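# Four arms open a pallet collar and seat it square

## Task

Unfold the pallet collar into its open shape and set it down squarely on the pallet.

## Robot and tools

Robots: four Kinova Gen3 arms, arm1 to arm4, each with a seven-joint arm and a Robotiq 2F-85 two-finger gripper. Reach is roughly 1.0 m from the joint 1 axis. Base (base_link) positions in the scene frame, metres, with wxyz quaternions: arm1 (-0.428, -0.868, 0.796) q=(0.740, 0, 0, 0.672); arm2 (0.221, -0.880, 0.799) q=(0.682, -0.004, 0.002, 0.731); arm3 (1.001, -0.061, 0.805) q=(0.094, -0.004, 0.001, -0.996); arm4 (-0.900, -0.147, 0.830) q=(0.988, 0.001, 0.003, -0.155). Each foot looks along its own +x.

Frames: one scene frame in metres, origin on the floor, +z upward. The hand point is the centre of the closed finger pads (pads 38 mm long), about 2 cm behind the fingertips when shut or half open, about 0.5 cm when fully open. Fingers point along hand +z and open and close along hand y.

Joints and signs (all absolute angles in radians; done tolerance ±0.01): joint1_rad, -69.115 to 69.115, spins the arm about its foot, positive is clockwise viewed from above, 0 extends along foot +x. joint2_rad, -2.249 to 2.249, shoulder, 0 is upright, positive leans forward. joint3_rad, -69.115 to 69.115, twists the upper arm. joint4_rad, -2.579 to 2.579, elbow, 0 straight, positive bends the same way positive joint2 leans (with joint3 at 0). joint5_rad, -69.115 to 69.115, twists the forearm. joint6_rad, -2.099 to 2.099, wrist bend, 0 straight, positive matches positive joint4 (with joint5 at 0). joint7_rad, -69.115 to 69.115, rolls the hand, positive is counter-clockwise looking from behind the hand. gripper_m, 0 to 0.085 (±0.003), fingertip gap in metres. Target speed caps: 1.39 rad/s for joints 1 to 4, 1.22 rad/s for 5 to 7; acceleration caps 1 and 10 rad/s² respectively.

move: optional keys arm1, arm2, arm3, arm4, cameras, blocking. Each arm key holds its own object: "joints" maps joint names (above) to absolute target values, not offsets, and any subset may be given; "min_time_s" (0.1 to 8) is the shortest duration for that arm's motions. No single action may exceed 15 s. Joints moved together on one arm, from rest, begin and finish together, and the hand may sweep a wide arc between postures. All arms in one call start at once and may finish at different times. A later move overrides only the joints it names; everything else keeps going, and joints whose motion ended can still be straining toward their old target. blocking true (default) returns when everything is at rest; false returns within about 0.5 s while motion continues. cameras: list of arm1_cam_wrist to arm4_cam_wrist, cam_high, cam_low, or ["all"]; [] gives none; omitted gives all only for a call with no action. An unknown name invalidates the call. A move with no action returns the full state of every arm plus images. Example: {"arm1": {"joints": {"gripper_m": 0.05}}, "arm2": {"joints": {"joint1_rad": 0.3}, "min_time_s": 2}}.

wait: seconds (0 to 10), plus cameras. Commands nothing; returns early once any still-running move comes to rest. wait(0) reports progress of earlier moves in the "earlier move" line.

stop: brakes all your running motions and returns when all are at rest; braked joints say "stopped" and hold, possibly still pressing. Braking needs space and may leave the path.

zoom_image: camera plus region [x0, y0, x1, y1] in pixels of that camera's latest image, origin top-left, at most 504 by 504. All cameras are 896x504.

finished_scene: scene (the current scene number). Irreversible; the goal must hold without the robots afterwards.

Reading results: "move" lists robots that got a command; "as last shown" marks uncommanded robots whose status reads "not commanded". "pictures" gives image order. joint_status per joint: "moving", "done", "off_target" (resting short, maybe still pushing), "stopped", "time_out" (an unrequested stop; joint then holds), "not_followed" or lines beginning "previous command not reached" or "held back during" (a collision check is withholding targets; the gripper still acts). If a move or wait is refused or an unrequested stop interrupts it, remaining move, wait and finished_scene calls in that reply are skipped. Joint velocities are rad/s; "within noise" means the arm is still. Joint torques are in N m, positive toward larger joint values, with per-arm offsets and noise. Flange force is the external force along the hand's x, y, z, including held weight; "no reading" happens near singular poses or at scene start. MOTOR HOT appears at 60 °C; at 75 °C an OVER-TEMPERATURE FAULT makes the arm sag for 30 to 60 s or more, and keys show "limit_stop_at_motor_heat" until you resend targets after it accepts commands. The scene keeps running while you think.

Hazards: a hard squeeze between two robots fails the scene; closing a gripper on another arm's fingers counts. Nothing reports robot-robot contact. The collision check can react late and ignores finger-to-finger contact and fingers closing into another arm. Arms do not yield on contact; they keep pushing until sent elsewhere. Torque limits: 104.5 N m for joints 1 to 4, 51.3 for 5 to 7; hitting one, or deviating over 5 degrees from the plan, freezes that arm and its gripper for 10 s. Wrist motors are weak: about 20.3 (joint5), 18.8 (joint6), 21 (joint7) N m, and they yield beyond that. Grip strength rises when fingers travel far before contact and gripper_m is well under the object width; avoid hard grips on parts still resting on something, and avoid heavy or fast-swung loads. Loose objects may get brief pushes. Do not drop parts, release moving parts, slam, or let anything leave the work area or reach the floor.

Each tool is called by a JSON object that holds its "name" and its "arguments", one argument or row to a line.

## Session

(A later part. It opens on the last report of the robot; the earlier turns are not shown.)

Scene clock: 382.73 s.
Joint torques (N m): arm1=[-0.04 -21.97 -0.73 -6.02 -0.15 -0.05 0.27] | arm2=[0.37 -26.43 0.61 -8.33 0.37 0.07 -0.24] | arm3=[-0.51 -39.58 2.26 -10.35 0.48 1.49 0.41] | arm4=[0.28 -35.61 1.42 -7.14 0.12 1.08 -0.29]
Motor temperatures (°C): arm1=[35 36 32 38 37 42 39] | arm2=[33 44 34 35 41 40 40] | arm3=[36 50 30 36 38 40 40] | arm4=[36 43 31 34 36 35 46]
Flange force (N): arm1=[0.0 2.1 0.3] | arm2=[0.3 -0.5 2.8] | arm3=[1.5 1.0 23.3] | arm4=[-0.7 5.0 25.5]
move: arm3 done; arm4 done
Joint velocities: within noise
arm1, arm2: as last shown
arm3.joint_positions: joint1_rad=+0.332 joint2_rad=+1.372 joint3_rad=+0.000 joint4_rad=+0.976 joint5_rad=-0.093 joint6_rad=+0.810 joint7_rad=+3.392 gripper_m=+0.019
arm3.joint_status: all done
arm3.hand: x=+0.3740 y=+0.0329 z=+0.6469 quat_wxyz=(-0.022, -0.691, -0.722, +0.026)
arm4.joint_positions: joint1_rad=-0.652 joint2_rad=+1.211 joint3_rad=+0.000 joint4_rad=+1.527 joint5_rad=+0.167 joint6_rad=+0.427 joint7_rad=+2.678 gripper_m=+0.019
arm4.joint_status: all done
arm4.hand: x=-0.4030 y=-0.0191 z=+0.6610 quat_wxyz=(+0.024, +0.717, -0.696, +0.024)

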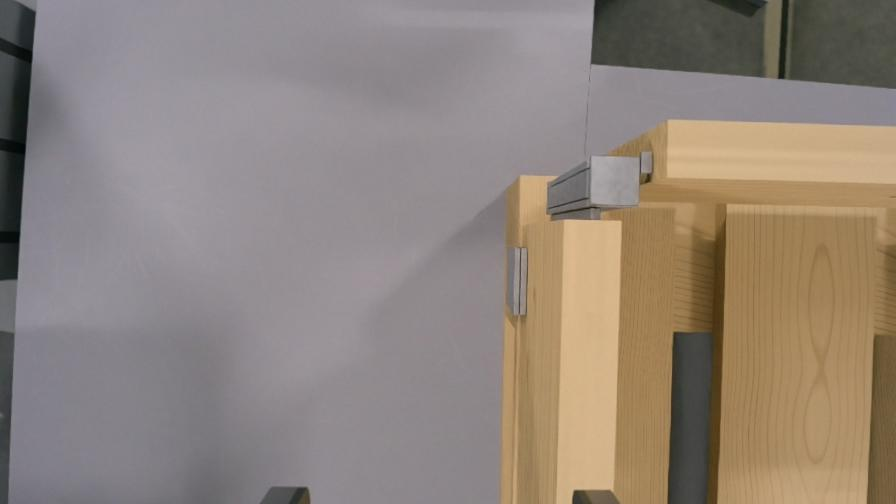

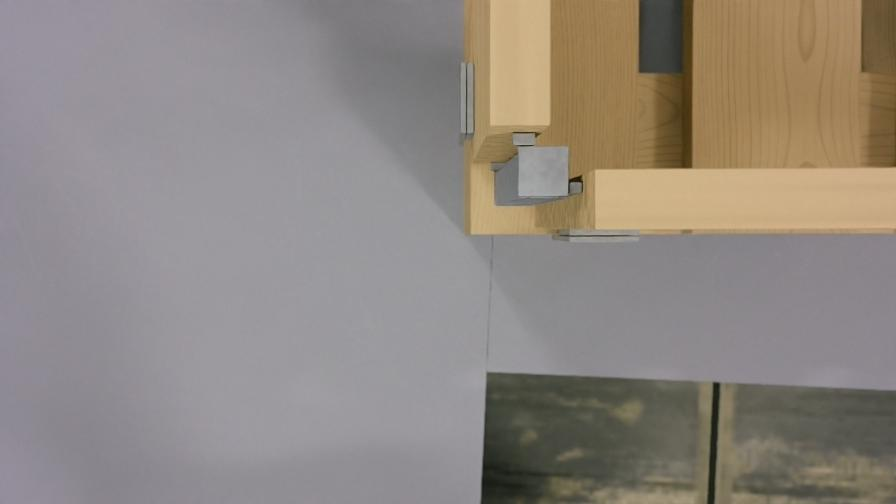

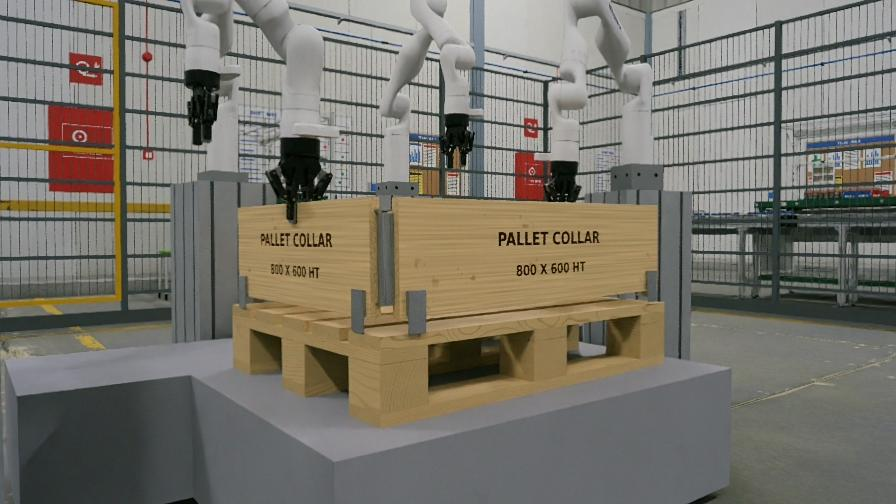

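{"name": "move", "arguments": {
  "arm3": {"joints":{"joint1_rad":0.3316,"joint2_rad":1.3919,"joint4_rad":0.9627,"joint5_rad":-0.094,"joint6_rad":0.803,"joint7_rad":3.3933},"min_time_s":1.0},
  "arm4": {"joints":{"joint1_rad":-0.6521,"joint2_rad":1.2331,"joint4_rad":1.5159,"joint5_rad":0.1709,"joint6_rad":0.4163,"joint7_rad":2.6733},"min_time_s":1.0},
  "cameras": ["arm1_cam_wrist", "arm2_cam_wrist", "cam_low"]
}}

{"name": "zoom_image", "arguments": {
  "camera": "cam_low",
  "region": [340, 280, 450, 390]
}}

{"name": "zoom_image", "arguments": {
  "camera": "arm1_cam_wrist",
  "region": [480, 100, 780, 400]
}}

{"name": "zoom_image", "arguments": {
  "camera": "arm2_cam_wrist",
  "region": [430, 30, 680, 280]
}}

Scene clock: 386.53 s.
Joint torques (N m): arm1=[-0.04 -21.94 -0.82 -6.01 -0.13 -0.05 0.26] | arm2=[0.36 -26.4 0.6 -8.37 0.37 0.1 -0.27] | arm3=[-0.65 -39.6 2.3 -10.28 0.73 1.43 0.68] | arm4=[0.37 -35.16 1.06 -6.4 -0.29 1.33 -0.54]
Motor temperatures (°C): arm1=[35 36 32 38 37 42 39] | arm2=[33 44 34 35 41 40 40] | arm3=[36 50 30 36 38 40 40] | arm4=[36 43 31 34 36 35 46]
Flange force (N): arm1=[0.0 2.1 0.3] | arm2=[0.4 -0.8 2.8] | arm3=[1.3 0.8 23.2] | arm4=[-0.5 4.1 25.2]
move: arm3 done; arm4 done
Joint velocities: within noise
arm1.joint_positions: joint1_rad=+0.088 joint2_rad=+0.867 joint3_rad=+0.000 joint4_rad=+1.486 joint5_rad=+0.000 joint6_rad=+0.788 joint7_rad=+0.245 gripper_m=+0.050
arm1.joint_status: not commanded
arm1.hand: x=-0.3039 y=-0.3377 z=+0.8197 quat_wxyz=(+0.000, +0.030, -1.000, +0.000)
arm2.joint_positions: joint1_rad=+0.406 joint2_rad=+1.043 joint3_rad=+0.000 joint4_rad=+1.063 joint5_rad=+0.000 joint6_rad=+1.036 joint7_rad=+0.397 gripper_m=+0.050
arm2.joint_status: not commanded
arm2.hand: x=+0.4544 y=-0.2896 z=+0.8205 quat_wxyz=(-0.002, +0.030, -1.000, +0.004)
arm3.joint_positions: joint1_rad=+0.332 joint2_rad=+1.392 joint3_rad=+0.000 joint4_rad=+0.963 joint5_rad=-0.094 joint6_rad=+0.803 joint7_rad=+3.393 gripper_m=+0.019
arm3.joint_status: all done
arm3.hand: x=+0.3740 y=+0.0328 z=+0.6369 quat_wxyz=(-0.022, -0.691, -0.722, +0.026)
arm4.joint_positions: joint1_rad=-0.652 joint2_rad=+1.233 joint3_rad=+0.000 joint4_rad=+1.516 joint5_rad=+0.171 joint6_rad=+0.416 joint7_rad=+2.673 gripper_m=+0.019
arm4.joint_status: all done
arm4.hand: x=-0.4030 y=-0.0192 z=+0.6510 quat_wxyz=(+0.024, +0.717, -0.696, +0.024)

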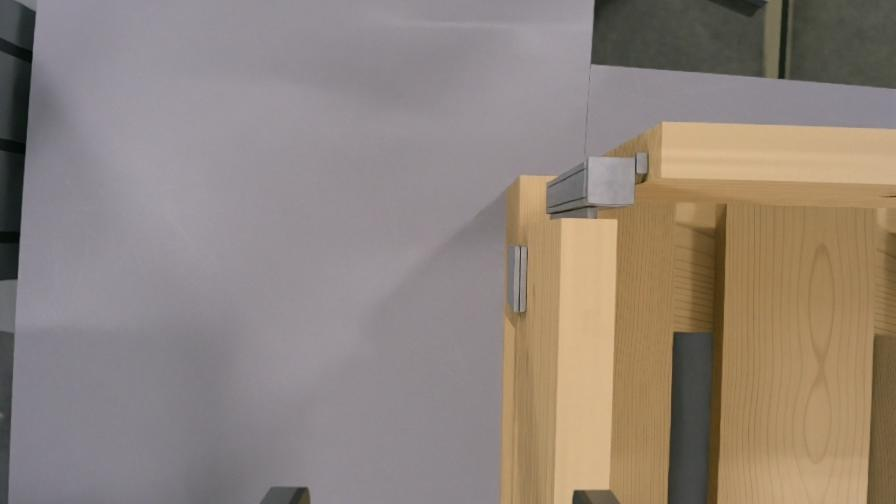

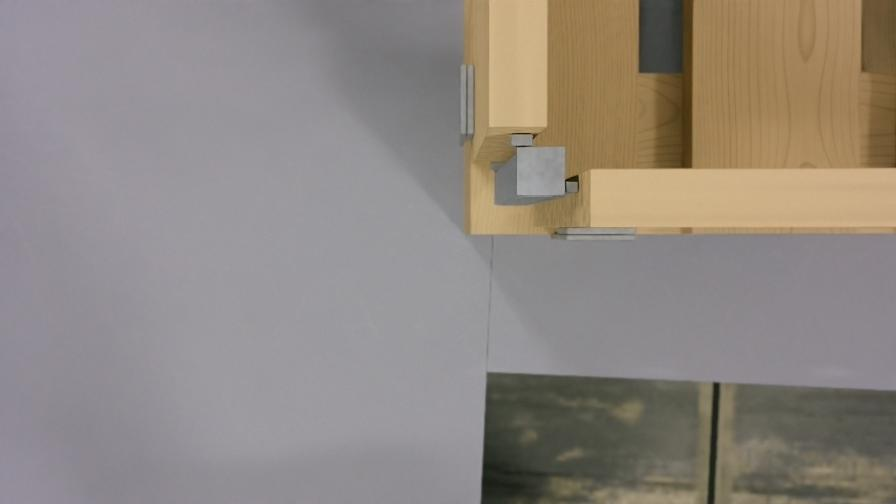

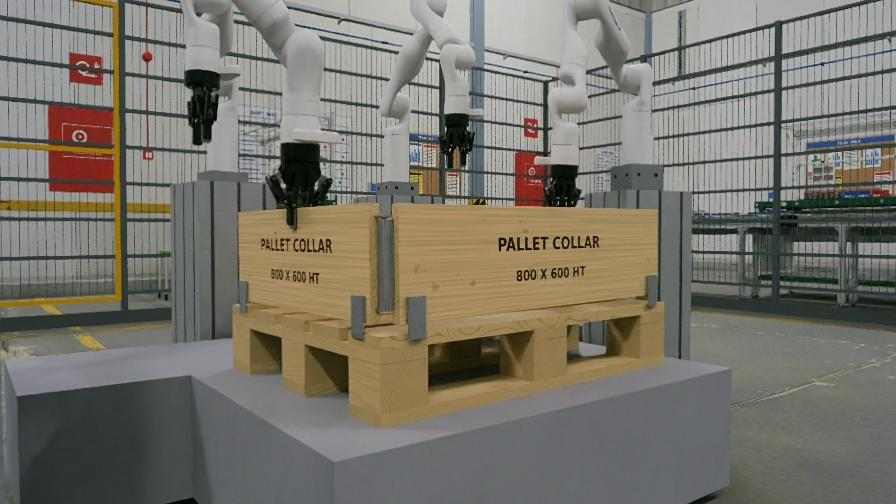

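Scaled by 4.582 from the camera's image (finer frame: 1280x720).

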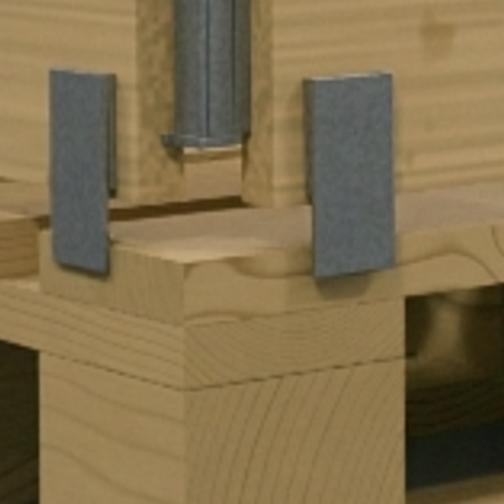

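Scaled by 1.680 from the camera's image (finer frame: 1280x720).

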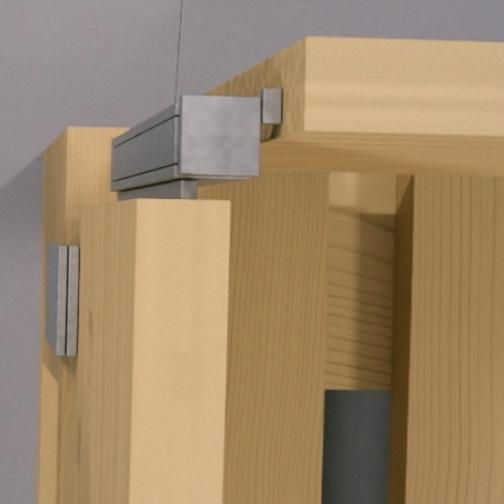

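Scaled by 2.016 from the camera's image (finer frame: 1280x720).

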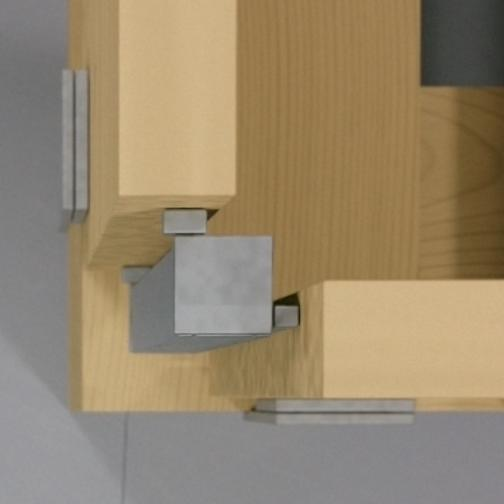

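{"name": "move", "arguments": {
  "arm3": {"joints":{"joint1_rad":0.33,"joint2_rad":1.4126,"joint4_rad":0.9486,"joint5_rad":-0.0946,"joint6_rad":0.7965,"joint7_rad":3.3925},"min_time_s":1.0},
  "arm4": {"joints":{"joint1_rad":-0.6503,"joint2_rad":1.2552,"joint4_rad":1.5041,"joint5_rad":0.1753,"joint6_rad":0.4063,"joint7_rad":2.6704},"min_time_s":1.0},
  "cameras": ["cam_low"]
}}

{"name": "zoom_image", "arguments": {
  "camera": "cam_low",
  "region": [220, 200, 440, 390]
}}

{"name": "zoom_image", "arguments": {
  "camera": "cam_low",
  "region": [400, 200, 680, 390]
}}

Scene clock: 390.60 s.
Joint torques (N m): arm1=[-0.05 -21.93 -0.84 -6.04 -0.14 -0.04 0.27] | arm2=[0.33 -26.4 0.56 -8.32 0.38 0.09 -0.28] | arm3=[-1.09 -39.58 2.05 -10.34 0.64 1.33 0.81] | arm4=[0.69 -35.08 1.13 -6.07 -0.62 1.48 -0.86]
Motor temperatures (°C): arm1=[35 36 32 38 37 42 39] | arm2=[33 44 34 35 41 40 40] | arm3=[36 50 30 36 38 40 40] | arm4=[36 43 31 34 36 35 46]
Flange force (N): arm1=[0.1 1.9 0.3] | arm2=[0.2 -0.6 2.7] | arm3=[1.7 1.4 22.8] | arm4=[-0.5 4.0 25.2]
move: arm3 done; arm4 done
Joint velocities: within noise
arm1, arm2: as last shown
arm3.joint_positions: joint1_rad=+0.330 joint2_rad=+1.413 joint3_rad=+0.000 joint4_rad=+0.949 joint5_rad=-0.095 joint6_rad=+0.796 joint7_rad=+3.393 gripper_m=+0.019
arm3.joint_status: all done
arm3.hand: x=+0.3738 y=+0.0318 z=+0.6269 quat_wxyz=(-0.022, -0.691, -0.722, +0.026)
arm4.joint_positions: joint1_rad=-0.650 joint2_rad=+1.255 joint3_rad=+0.000 joint4_rad=+1.504 joint5_rad=+0.175 joint6_rad=+0.406 joint7_rad=+2.670 gripper_m=+0.019
arm4.joint_status: all done
arm4.hand: x=-0.4028 y=-0.0201 z=+0.6410 quat_wxyz=(+0.025, +0.717, -0.696, +0.024)

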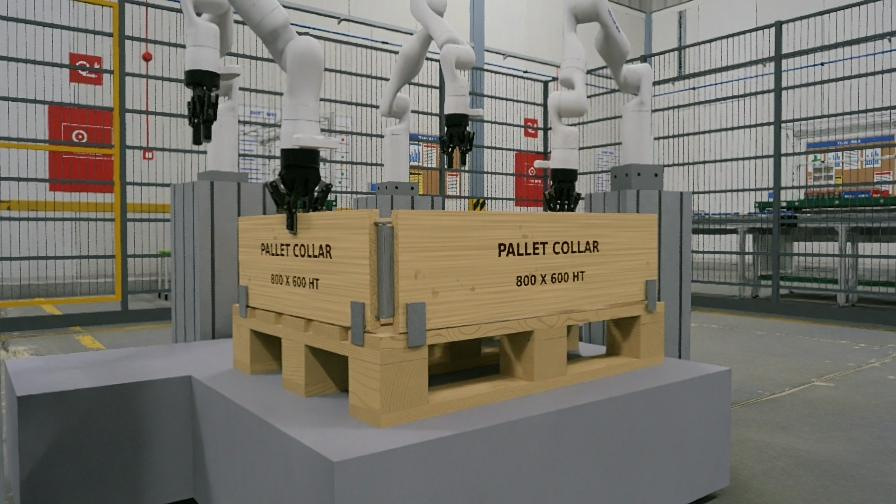

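Scaled by 2.291 from the camera's image (finer frame: 1280x720).

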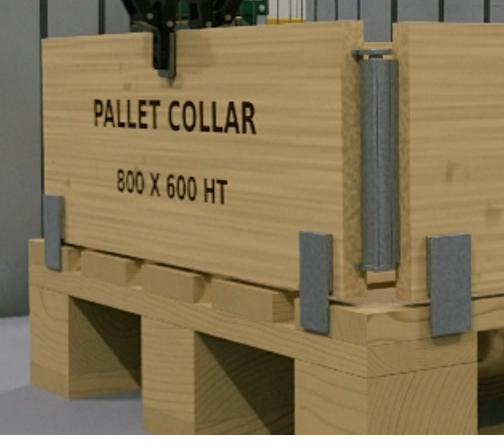

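Scaled by 1.800 from the camera's image (finer frame: 1280x720).

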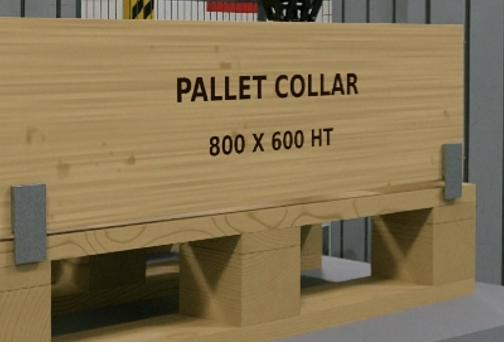

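{"name": "move", "arguments": {
  "arm3": {"joints":{"joint2_rad":1.4208,"joint4_rad":0.943,"joint5_rad":-0.0948,"joint6_rad":0.7939,"joint7_rad":3.3929},"min_time_s":0.8},
  "arm4": {"joints":{"joint2_rad":1.264,"joint4_rad":1.4994,"joint5_rad":0.177,"joint6_rad":0.4023,"joint7_rad":2.6684},"min_time_s":0.8}
}}

Scene clock: 392.73 s.
Joint torques (N m): arm1=[0 -21.89 -0.75 -5.98 -0.11 -0.04 0.25] | arm2=[0.35 -26.41 0.63 -8.34 0.36 0.07 -0.26] | arm3=[-2.24 -36.22 1.69 -9.74 0.81 0.67 0.82] | arm4=[0.76 -34.43 1.04 -5.81 -0.59 1.64 -0.77]
Motor temperatures (°C): arm1=[35 36 32 38 37 42 39] | arm2=[33 43 34 35 41 40 40] | arm3=[36 50 30 36 38 40 40] | arm4=[36 43 31 34 36 35 46]
Flange force (N): arm1=[0.1 2.1 0.2] | arm2=[0.3 -0.6 2.7] | arm3=[2.8 2.7 16.1] | arm4=[-0.6 4.4 24.1]
move: arm3 done; arm4 done
Joint velocities: within noise
arm1, arm2: as last shown
arm3.joint_positions: joint1_rad=+0.330 joint2_rad=+1.421 joint3_rad=+0.000 joint4_rad=+0.943 joint5_rad=-0.095 joint6_rad=+0.794 joint7_rad=+3.393 gripper_m=+0.019
arm3.joint_status: all done
arm3.hand: x=+0.3738 y=+0.0319 z=+0.6229 quat_wxyz=(-0.022, -0.691, -0.722, +0.026)
arm4.joint_positions: joint1_rad=-0.650 joint2_rad=+1.264 joint3_rad=+0.000 joint4_rad=+1.499 joint5_rad=+0.177 joint6_rad=+0.402 joint7_rad=+2.668 gripper_m=+0.019
arm4.joint_status: all done
arm4.hand: x=-0.4029 y=-0.0201 z=+0.6370 quat_wxyz=(+0.025, +0.717, -0.696, +0.024)
pictures: none

{"name": "move", "arguments": {
  "arm3": {"joints":{"joint2_rad":1.4249,"joint4_rad":0.9402,"joint5_rad":-0.0949,"joint6_rad":0.7926,"joint7_rad":3.3931},"min_time_s":0.8},
  "arm4": {"joints":{"joint2_rad":1.2728,"joint4_rad":1.4947,"joint5_rad":0.1788,"joint6_rad":0.3983,"joint7_rad":2.6665},"min_time_s":0.8},
  "cameras": ["cam_low", "arm1_cam_wrist", "arm2_cam_wrist"]
}}

{"name": "zoom_image", "arguments": {
  "camera": "cam_low",
  "region": [220, 200, 440, 390]
}}

{"name": "zoom_image", "arguments": {
  "camera": "cam_low",
  "region": [400, 200, 680, 390]
}}

{"name": "zoom_image", "arguments": {
  "camera": "arm1_cam_wrist",
  "region": [480, 100, 780, 400]
}}

{"name": "zoom_image", "arguments": {
  "camera": "arm2_cam_wrist",
  "region": [430, 30, 680, 280]
}}

Scene clock: 395.30 s.
Joint torques (N m): arm1=[-0.07 -21.91 -0.7 -6 -0.11 -0.03 0.24] | arm2=[0.33 -26.41 0.61 -8.35 0.36 0.04 -0.29] | arm3=[-2.5 -27.65 1.35 -6.82 0.68 0.54 0.76] | arm4=[1.06 -35.02 1.44 -7.39 -0.55 0.74 -0.85]
Motor temperatures (°C): arm1=[35 36 32 38 37 42 39] | arm2=[33 43 34 35 41 40 40] | arm3=[36 50 30 36 38 40 40] | arm4=[36 43 31 34 36 35 46]
Flange force (N): arm1=[-0.1 2.0 0.3] | arm2=[0.2 -0.6 2.7] | arm3=[2.5 2.7 2.4] | arm4=[-0.2 7.5 22.4]
move: arm3 done; arm4 done
Joint velocities: within noise
arm1, arm2: as last shown
arm3.joint_positions: joint1_rad=+0.330 joint2_rad=+1.425 joint3_rad=+0.000 joint4_rad=+0.940 joint5_rad=-0.095 joint6_rad=+0.793 joint7_rad=+3.393 gripper_m=+0.019
arm3.joint_status: all done
arm3.hand: x=+0.3738 y=+0.0319 z=+0.6209 quat_wxyz=(-0.022, -0.691, -0.722, +0.026)
arm4.joint_positions: joint1_rad=-0.650 joint2_rad=+1.273 joint3_rad=+0.000 joint4_rad=+1.495 joint5_rad=+0.179 joint6_rad=+0.398 joint7_rad=+2.666 gripper_m=+0.019
arm4.joint_status: all done
arm4.hand: x=-0.4030 y=-0.0201 z=+0.6330 quat_wxyz=(+0.025, +0.717, -0.696, +0.024)
pictures: arm1_cam_wrist, arm2_cam_wrist, cam_low

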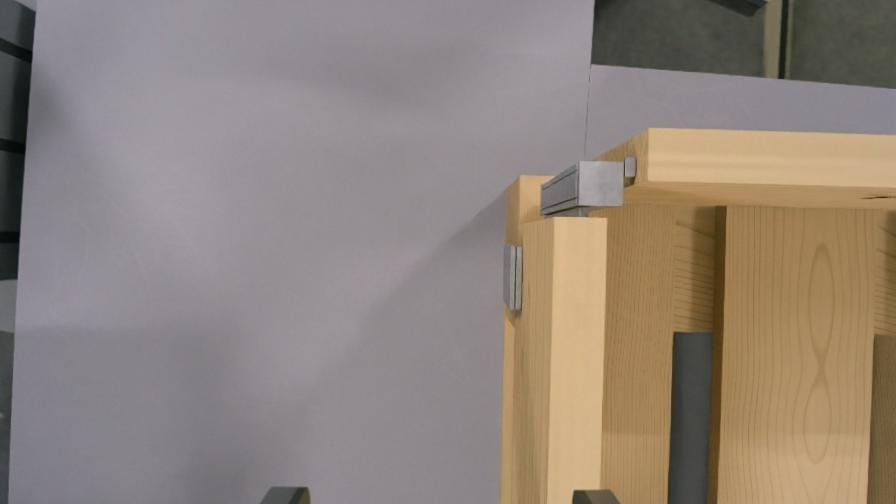

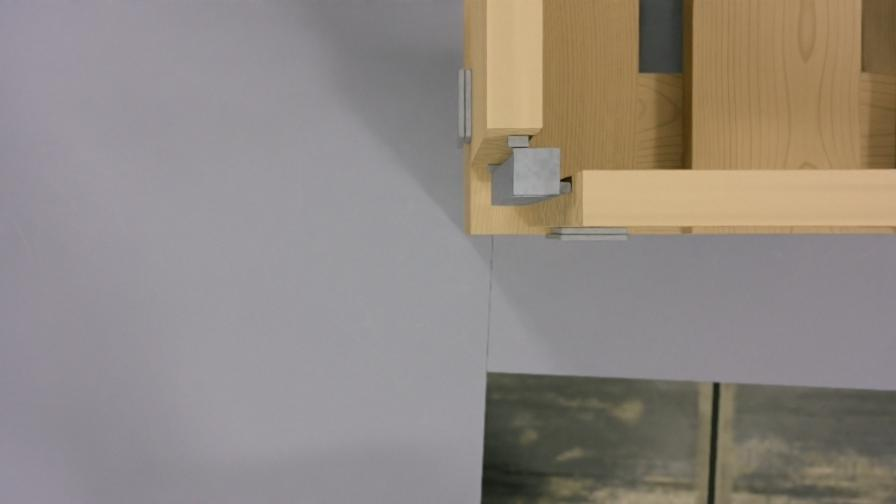

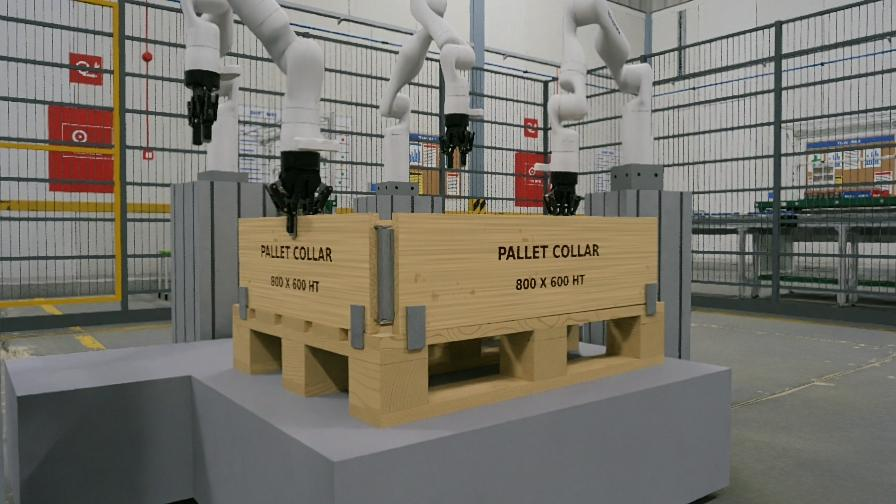

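Scaled by 2.291 from the camera's image (finer frame: 1280x720).

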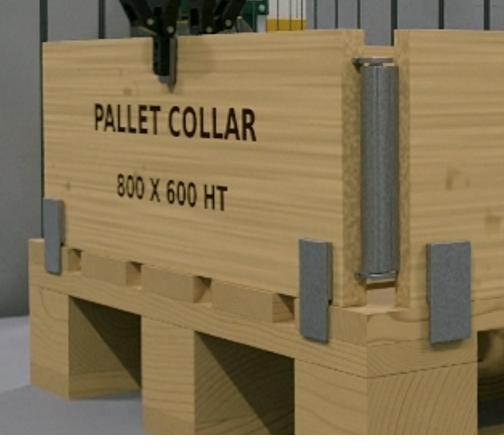

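Scaled by 1.800 from the camera's image (finer frame: 1280x720).

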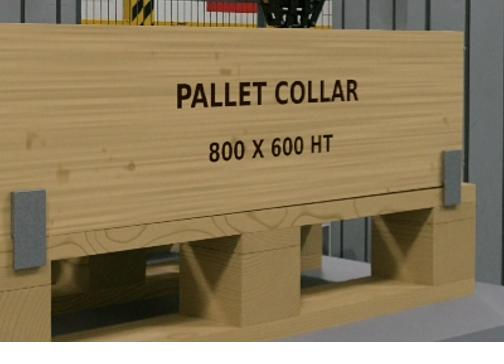

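Scaled by 1.680 from the camera's image (finer frame: 1280x720).

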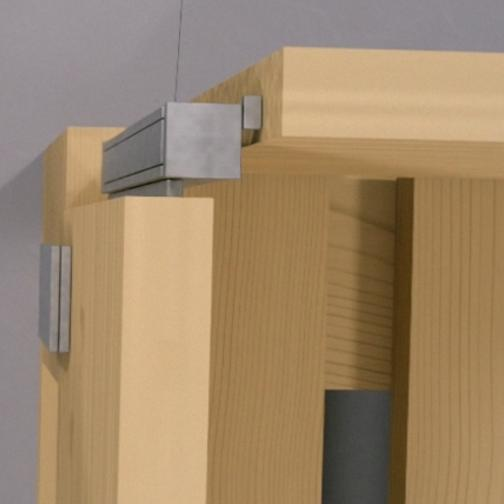

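Scaled by 2.016 from the camera's image (finer frame: 1280x720).

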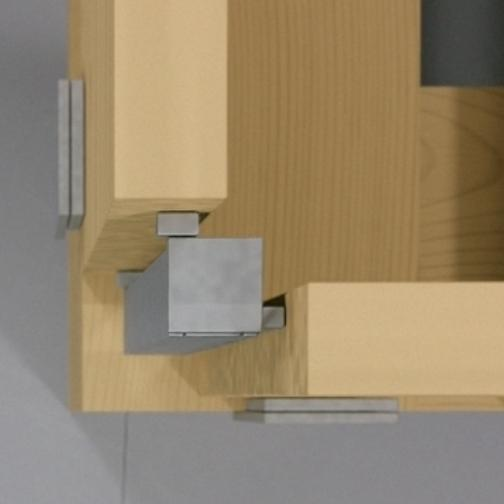

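{"name": "move", "arguments": {
  "arm4": {"joints":{"joint2_rad":1.2794,"joint4_rad":1.4912,"joint5_rad":0.1801,"joint6_rad":0.3953,"joint7_rad":2.6651},"min_time_s":0.8}
}}

Scene clock: 397.23 s.
Joint torques (N m): arm1=[-0.07 -22 -0.83 -6.02 -0.12 -0.09 0.28] | arm2=[0.32 -26.42 0.59 -8.38 0.37 0.06 -0.25] | arm3=[-1.82 -27.32 1.83 -6.76 0.74 0.28 0.65] | arm4=[1.73 -32.58 1.87 -7.49 -0.5 0.3 -0.86]
Motor temperatures (°C): arm1=[35 36 32 38 37 42 39] | arm2=[33 43 34 35 41 40 40] | arm3=[36 50 30 36 38 40 40] | arm4=[36 43 31 34 36 35 46]
Flange force (N): arm1=[0.0 2.2 0.3] | arm2=[0.3 -0.8 2.7] | arm3=[1.7 2.0 1.7] | arm4=[-0.7 9.2 16.2]
move: arm4 done
Joint velocities: within noise
arm1, arm2, arm3: as last shown
arm3.hand: x=+0.3738 y=+0.0318 z=+0.6209 quat_wxyz=(-0.022, -0.691, -0.722, +0.026)
arm4.joint_positions: joint1_rad=-0.650 joint2_rad=+1.279 joint3_rad=+0.000 joint4_rad=+1.491 joint5_rad=+0.180 joint6_rad=+0.395 joint7_rad=+2.665 gripper_m=+0.019
arm4.joint_status: all done
arm4.hand: x=-0.4032 y=-0.0202 z=+0.6300 quat_wxyz=(+0.025, +0.717, -0.696, +0.024)
pictures: none

{"name": "move", "arguments": {
  "arm4": {"joints":{"joint2_rad":1.2858,"joint4_rad":1.4877,"joint5_rad":0.1814,"joint6_rad":0.3923,"joint7_rad":2.6637},"min_time_s":0.8},
  "cameras": ["cam_low", "arm1_cam_wrist", "arm2_cam_wrist"]
}}

{"name": "zoom_image", "arguments": {
  "camera": "cam_low",
  "region": [220, 200, 440, 390]
}}

{"name": "zoom_image", "arguments": {
  "camera": "cam_low",
  "region": [400, 200, 680, 390]
}}

{"name": "zoom_image", "arguments": {
  "camera": "arm1_cam_wrist",
  "region": [480, 100, 780, 400]
}}

Scene clock: 399.60 s.
Joint torques (N m): arm1=[-0.03 -21.97 -0.82 -5.95 -0.11 -0.06 0.27] | arm2=[0.32 -26.43 0.6 -8.41 0.33 0.11 -0.27] | arm3=[-1.95 -27.62 1.76 -6.79 0.75 0.43 0.6] | arm4=[3.02 -11.03 2.22 -3.65 -0.38 -0.44 -0.82]
Motor temperatures (°C): arm1=[35 36 32 38 37 42 39] | arm2=[33 43 34 35 41 40 40] | arm3=[36 50 30 36 38 40 40] | arm4=[36 43 31 34 36 35 46]
Flange force (N): arm1=[0.0 2.4 0.3] | arm2=[0.4 -1.0 2.8] | arm3=[2.0 2.1 2.4] | arm4=[0.1 11.1 -27.5]
move: arm4 done
Joint velocities: within noise
arm1, arm2, arm3: as last shown
arm4.joint_positions: joint1_rad=-0.650 joint2_rad=+1.286 joint3_rad=+0.000 joint4_rad=+1.488 joint5_rad=+0.181 joint6_rad=+0.392 joint7_rad=+2.664 gripper_m=+0.019
arm4.joint_status: all done
arm4.hand: x=-0.4031 y=-0.0202 z=+0.6271 quat_wxyz=(+0.024, +0.717, -0.696, +0.024)
pictures: arm1_cam_wrist, arm2_cam_wrist, cam_low

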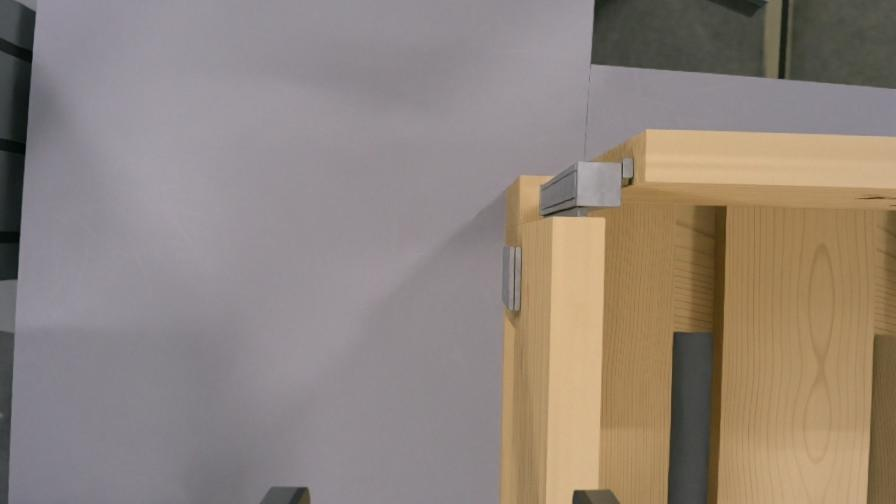

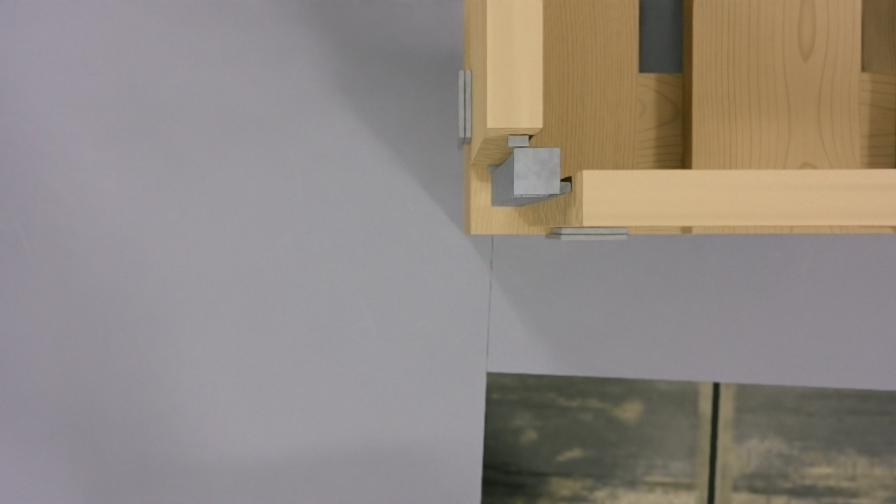

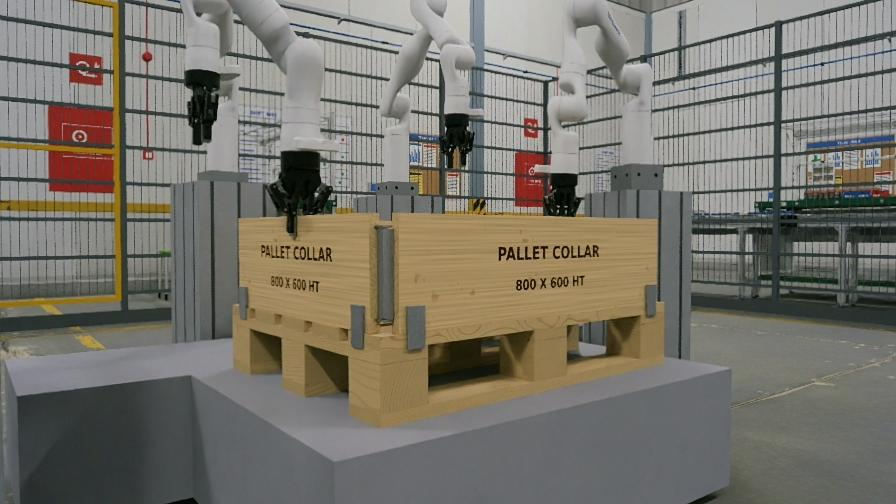

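Scaled by 2.291 from the camera's image (finer frame: 1280x720).

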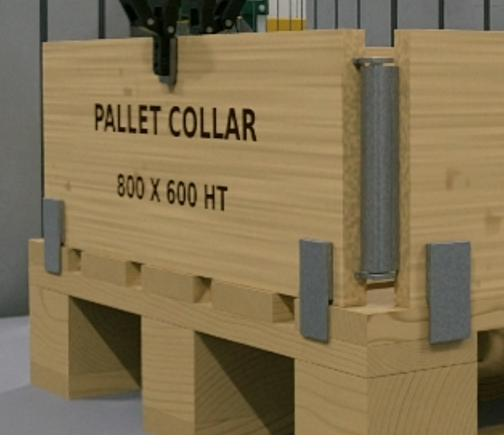

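Scaled by 1.800 from the camera's image (finer frame: 1280x720).

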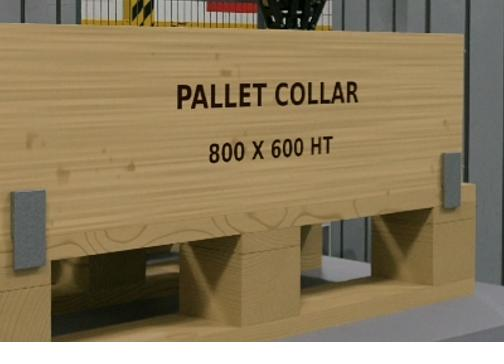

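Scaled by 1.680 from the camera's image (finer frame: 1280x720).

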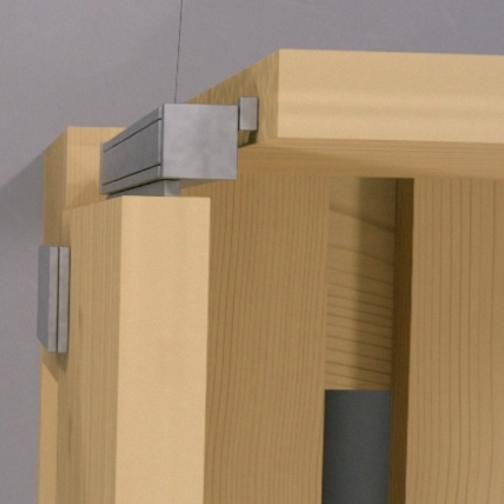

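{"name": "move", "arguments": {
  "arm4": {"joints":{"joint2_rad":1.2825,"joint4_rad":1.4895,"joint5_rad":0.1808,"joint6_rad":0.3938,"joint7_rad":2.6644},"min_time_s":0.6}
}}

{"name": "move", "arguments": {
  "arm3": {"joints":{"gripper_m":0.05}},
  "arm4": {"joints":{"gripper_m":0.05}},
  "cameras": ["arm3_cam_wrist", "arm4_cam_wrist", "cam_low"]
}}

Scene clock: 403.90 s.
Joint torques (N m): arm1=[-0.05 -21.96 -0.75 -5.94 -0.1 -0.06 0.28] | arm2=[0.33 -26.43 0.6 -8.33 0.35 0.11 -0.28] | arm3=[-1.98 -27.62 1.76 -6.78 0.72 0.45 0.66] | arm4=[0.7 -29.72 0.75 -7.14 -0.51 -0.05 -0.7]
Motor temperatures (°C): arm1=[35 36 32 38 37 42 39] | arm2=[33 43 34 35 41 40 40] | arm3=[36 50 30 36 38 40 40] | arm4=[36 43 31 34 36 35 46]
Flange force (N): arm1=[-0.1 2.4 0.3] | arm2=[0.2 -0.6 2.8] | arm3=[1.9 2.2 2.4] | arm4=[1.4 9.0 10.1]
move: arm4 done
Joint velocities: within noise
arm1, arm2, arm3: as last shown
arm4.joint_positions: joint1_rad=-0.650 joint2_rad=+1.283 joint3_rad=+0.000 joint4_rad=+1.490 joint5_rad=+0.181 joint6_rad=+0.394 joint7_rad=+2.664 gripper_m=+0.019
arm4.joint_status: all done
arm4.hand: x=-0.4032 y=-0.0202 z=+0.6285 quat_wxyz=(+0.025, +0.717, -0.696, +0.024)
pictures: none

Scene clock: 404.77 s.
Joint torques (N m): arm1=[-0.08 -21.88 -0.79 -6 -0.12 -0.03 0.24] | arm2=[0.34 -26.43 0.54 -8.34 0.33 0.07 -0.25] | arm3=[-0.93 -24.9 1.89 -6.42 0.46 0.38 0.43] | arm4=[0.51 -23.02 0.67 -5.21 0.01 0.14 -0.17]
Motor temperatures (°C): arm1=[35 36 32 38 37 42 39] | arm2=[33 43 34 35 41 40 40] | arm3=[36 50 30 36 38 40 40] | arm4=[36 43 31 34 36 35 46]
Flange force (N): arm1=[-0.1 2.0 0.2] | arm2=[0.3 -0.5 2.8] | arm3=[-0.4 5.1 -2.6] | arm4=[1.3 8.1 -2.0]
move: arm3 done; arm4 done
Joint velocities: within noise
arm1, arm2: as last shown
arm3.joint_positions: joint1_rad=+0.330 joint2_rad=+1.425 joint3_rad=+0.000 joint4_rad=+0.940 joint5_rad=-0.095 joint6_rad=+0.793 joint7_rad=+3.393 gripper_m=+0.050
arm3.joint_status: all done
arm3.hand: x=+0.3738 y=+0.0318 z=+0.6209 quat_wxyz=(-0.022, -0.691, -0.722, +0.026)
arm4.joint_positions: joint1_rad=-0.650 joint2_rad=+1.283 joint3_rad=+0.000 joint4_rad=+1.490 joint5_rad=+0.181 joint6_rad=+0.394 joint7_rad=+2.664 gripper_m=+0.050
arm4.joint_status: all done
arm4.hand: x=-0.4032 y=-0.0202 z=+0.6285 quat_wxyz=(+0.025, +0.717, -0.696, +0.024)

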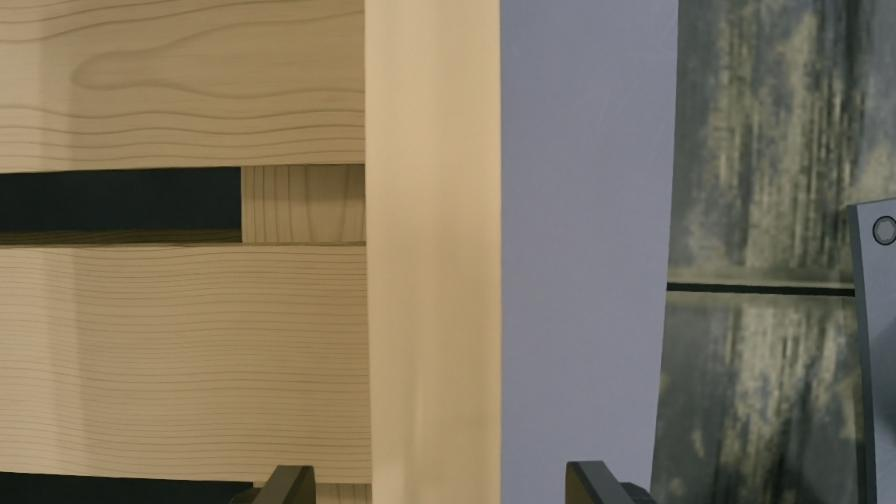

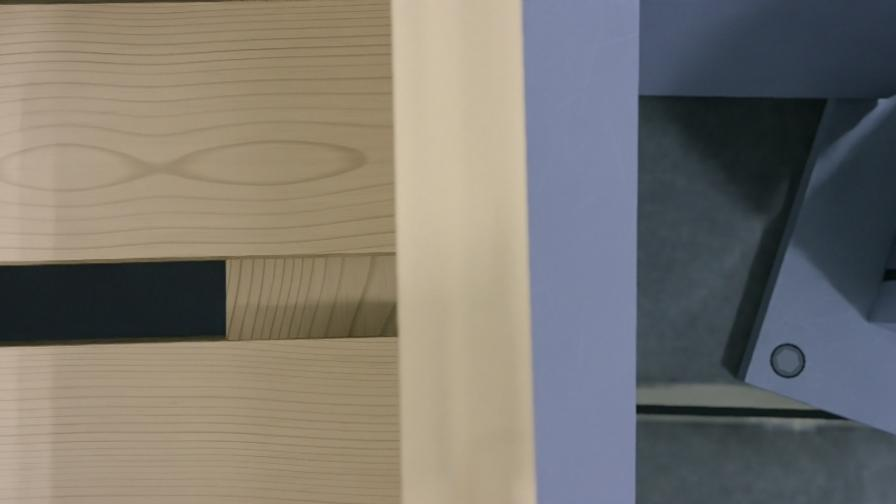

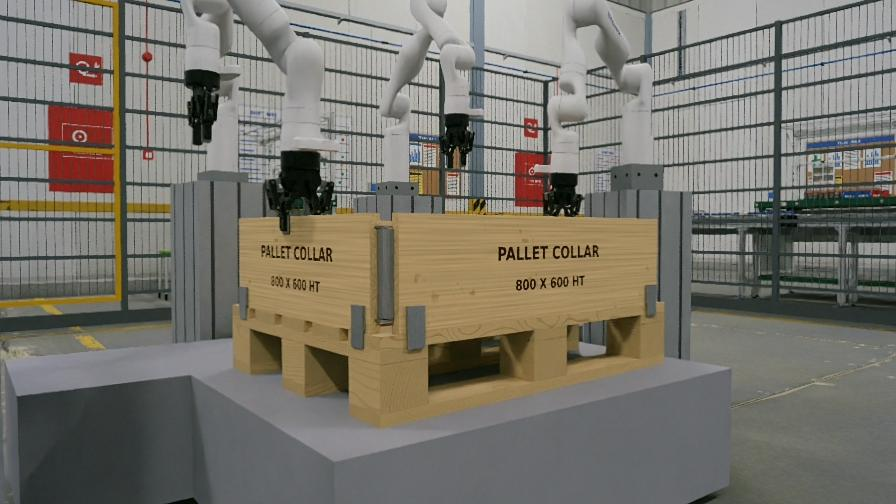

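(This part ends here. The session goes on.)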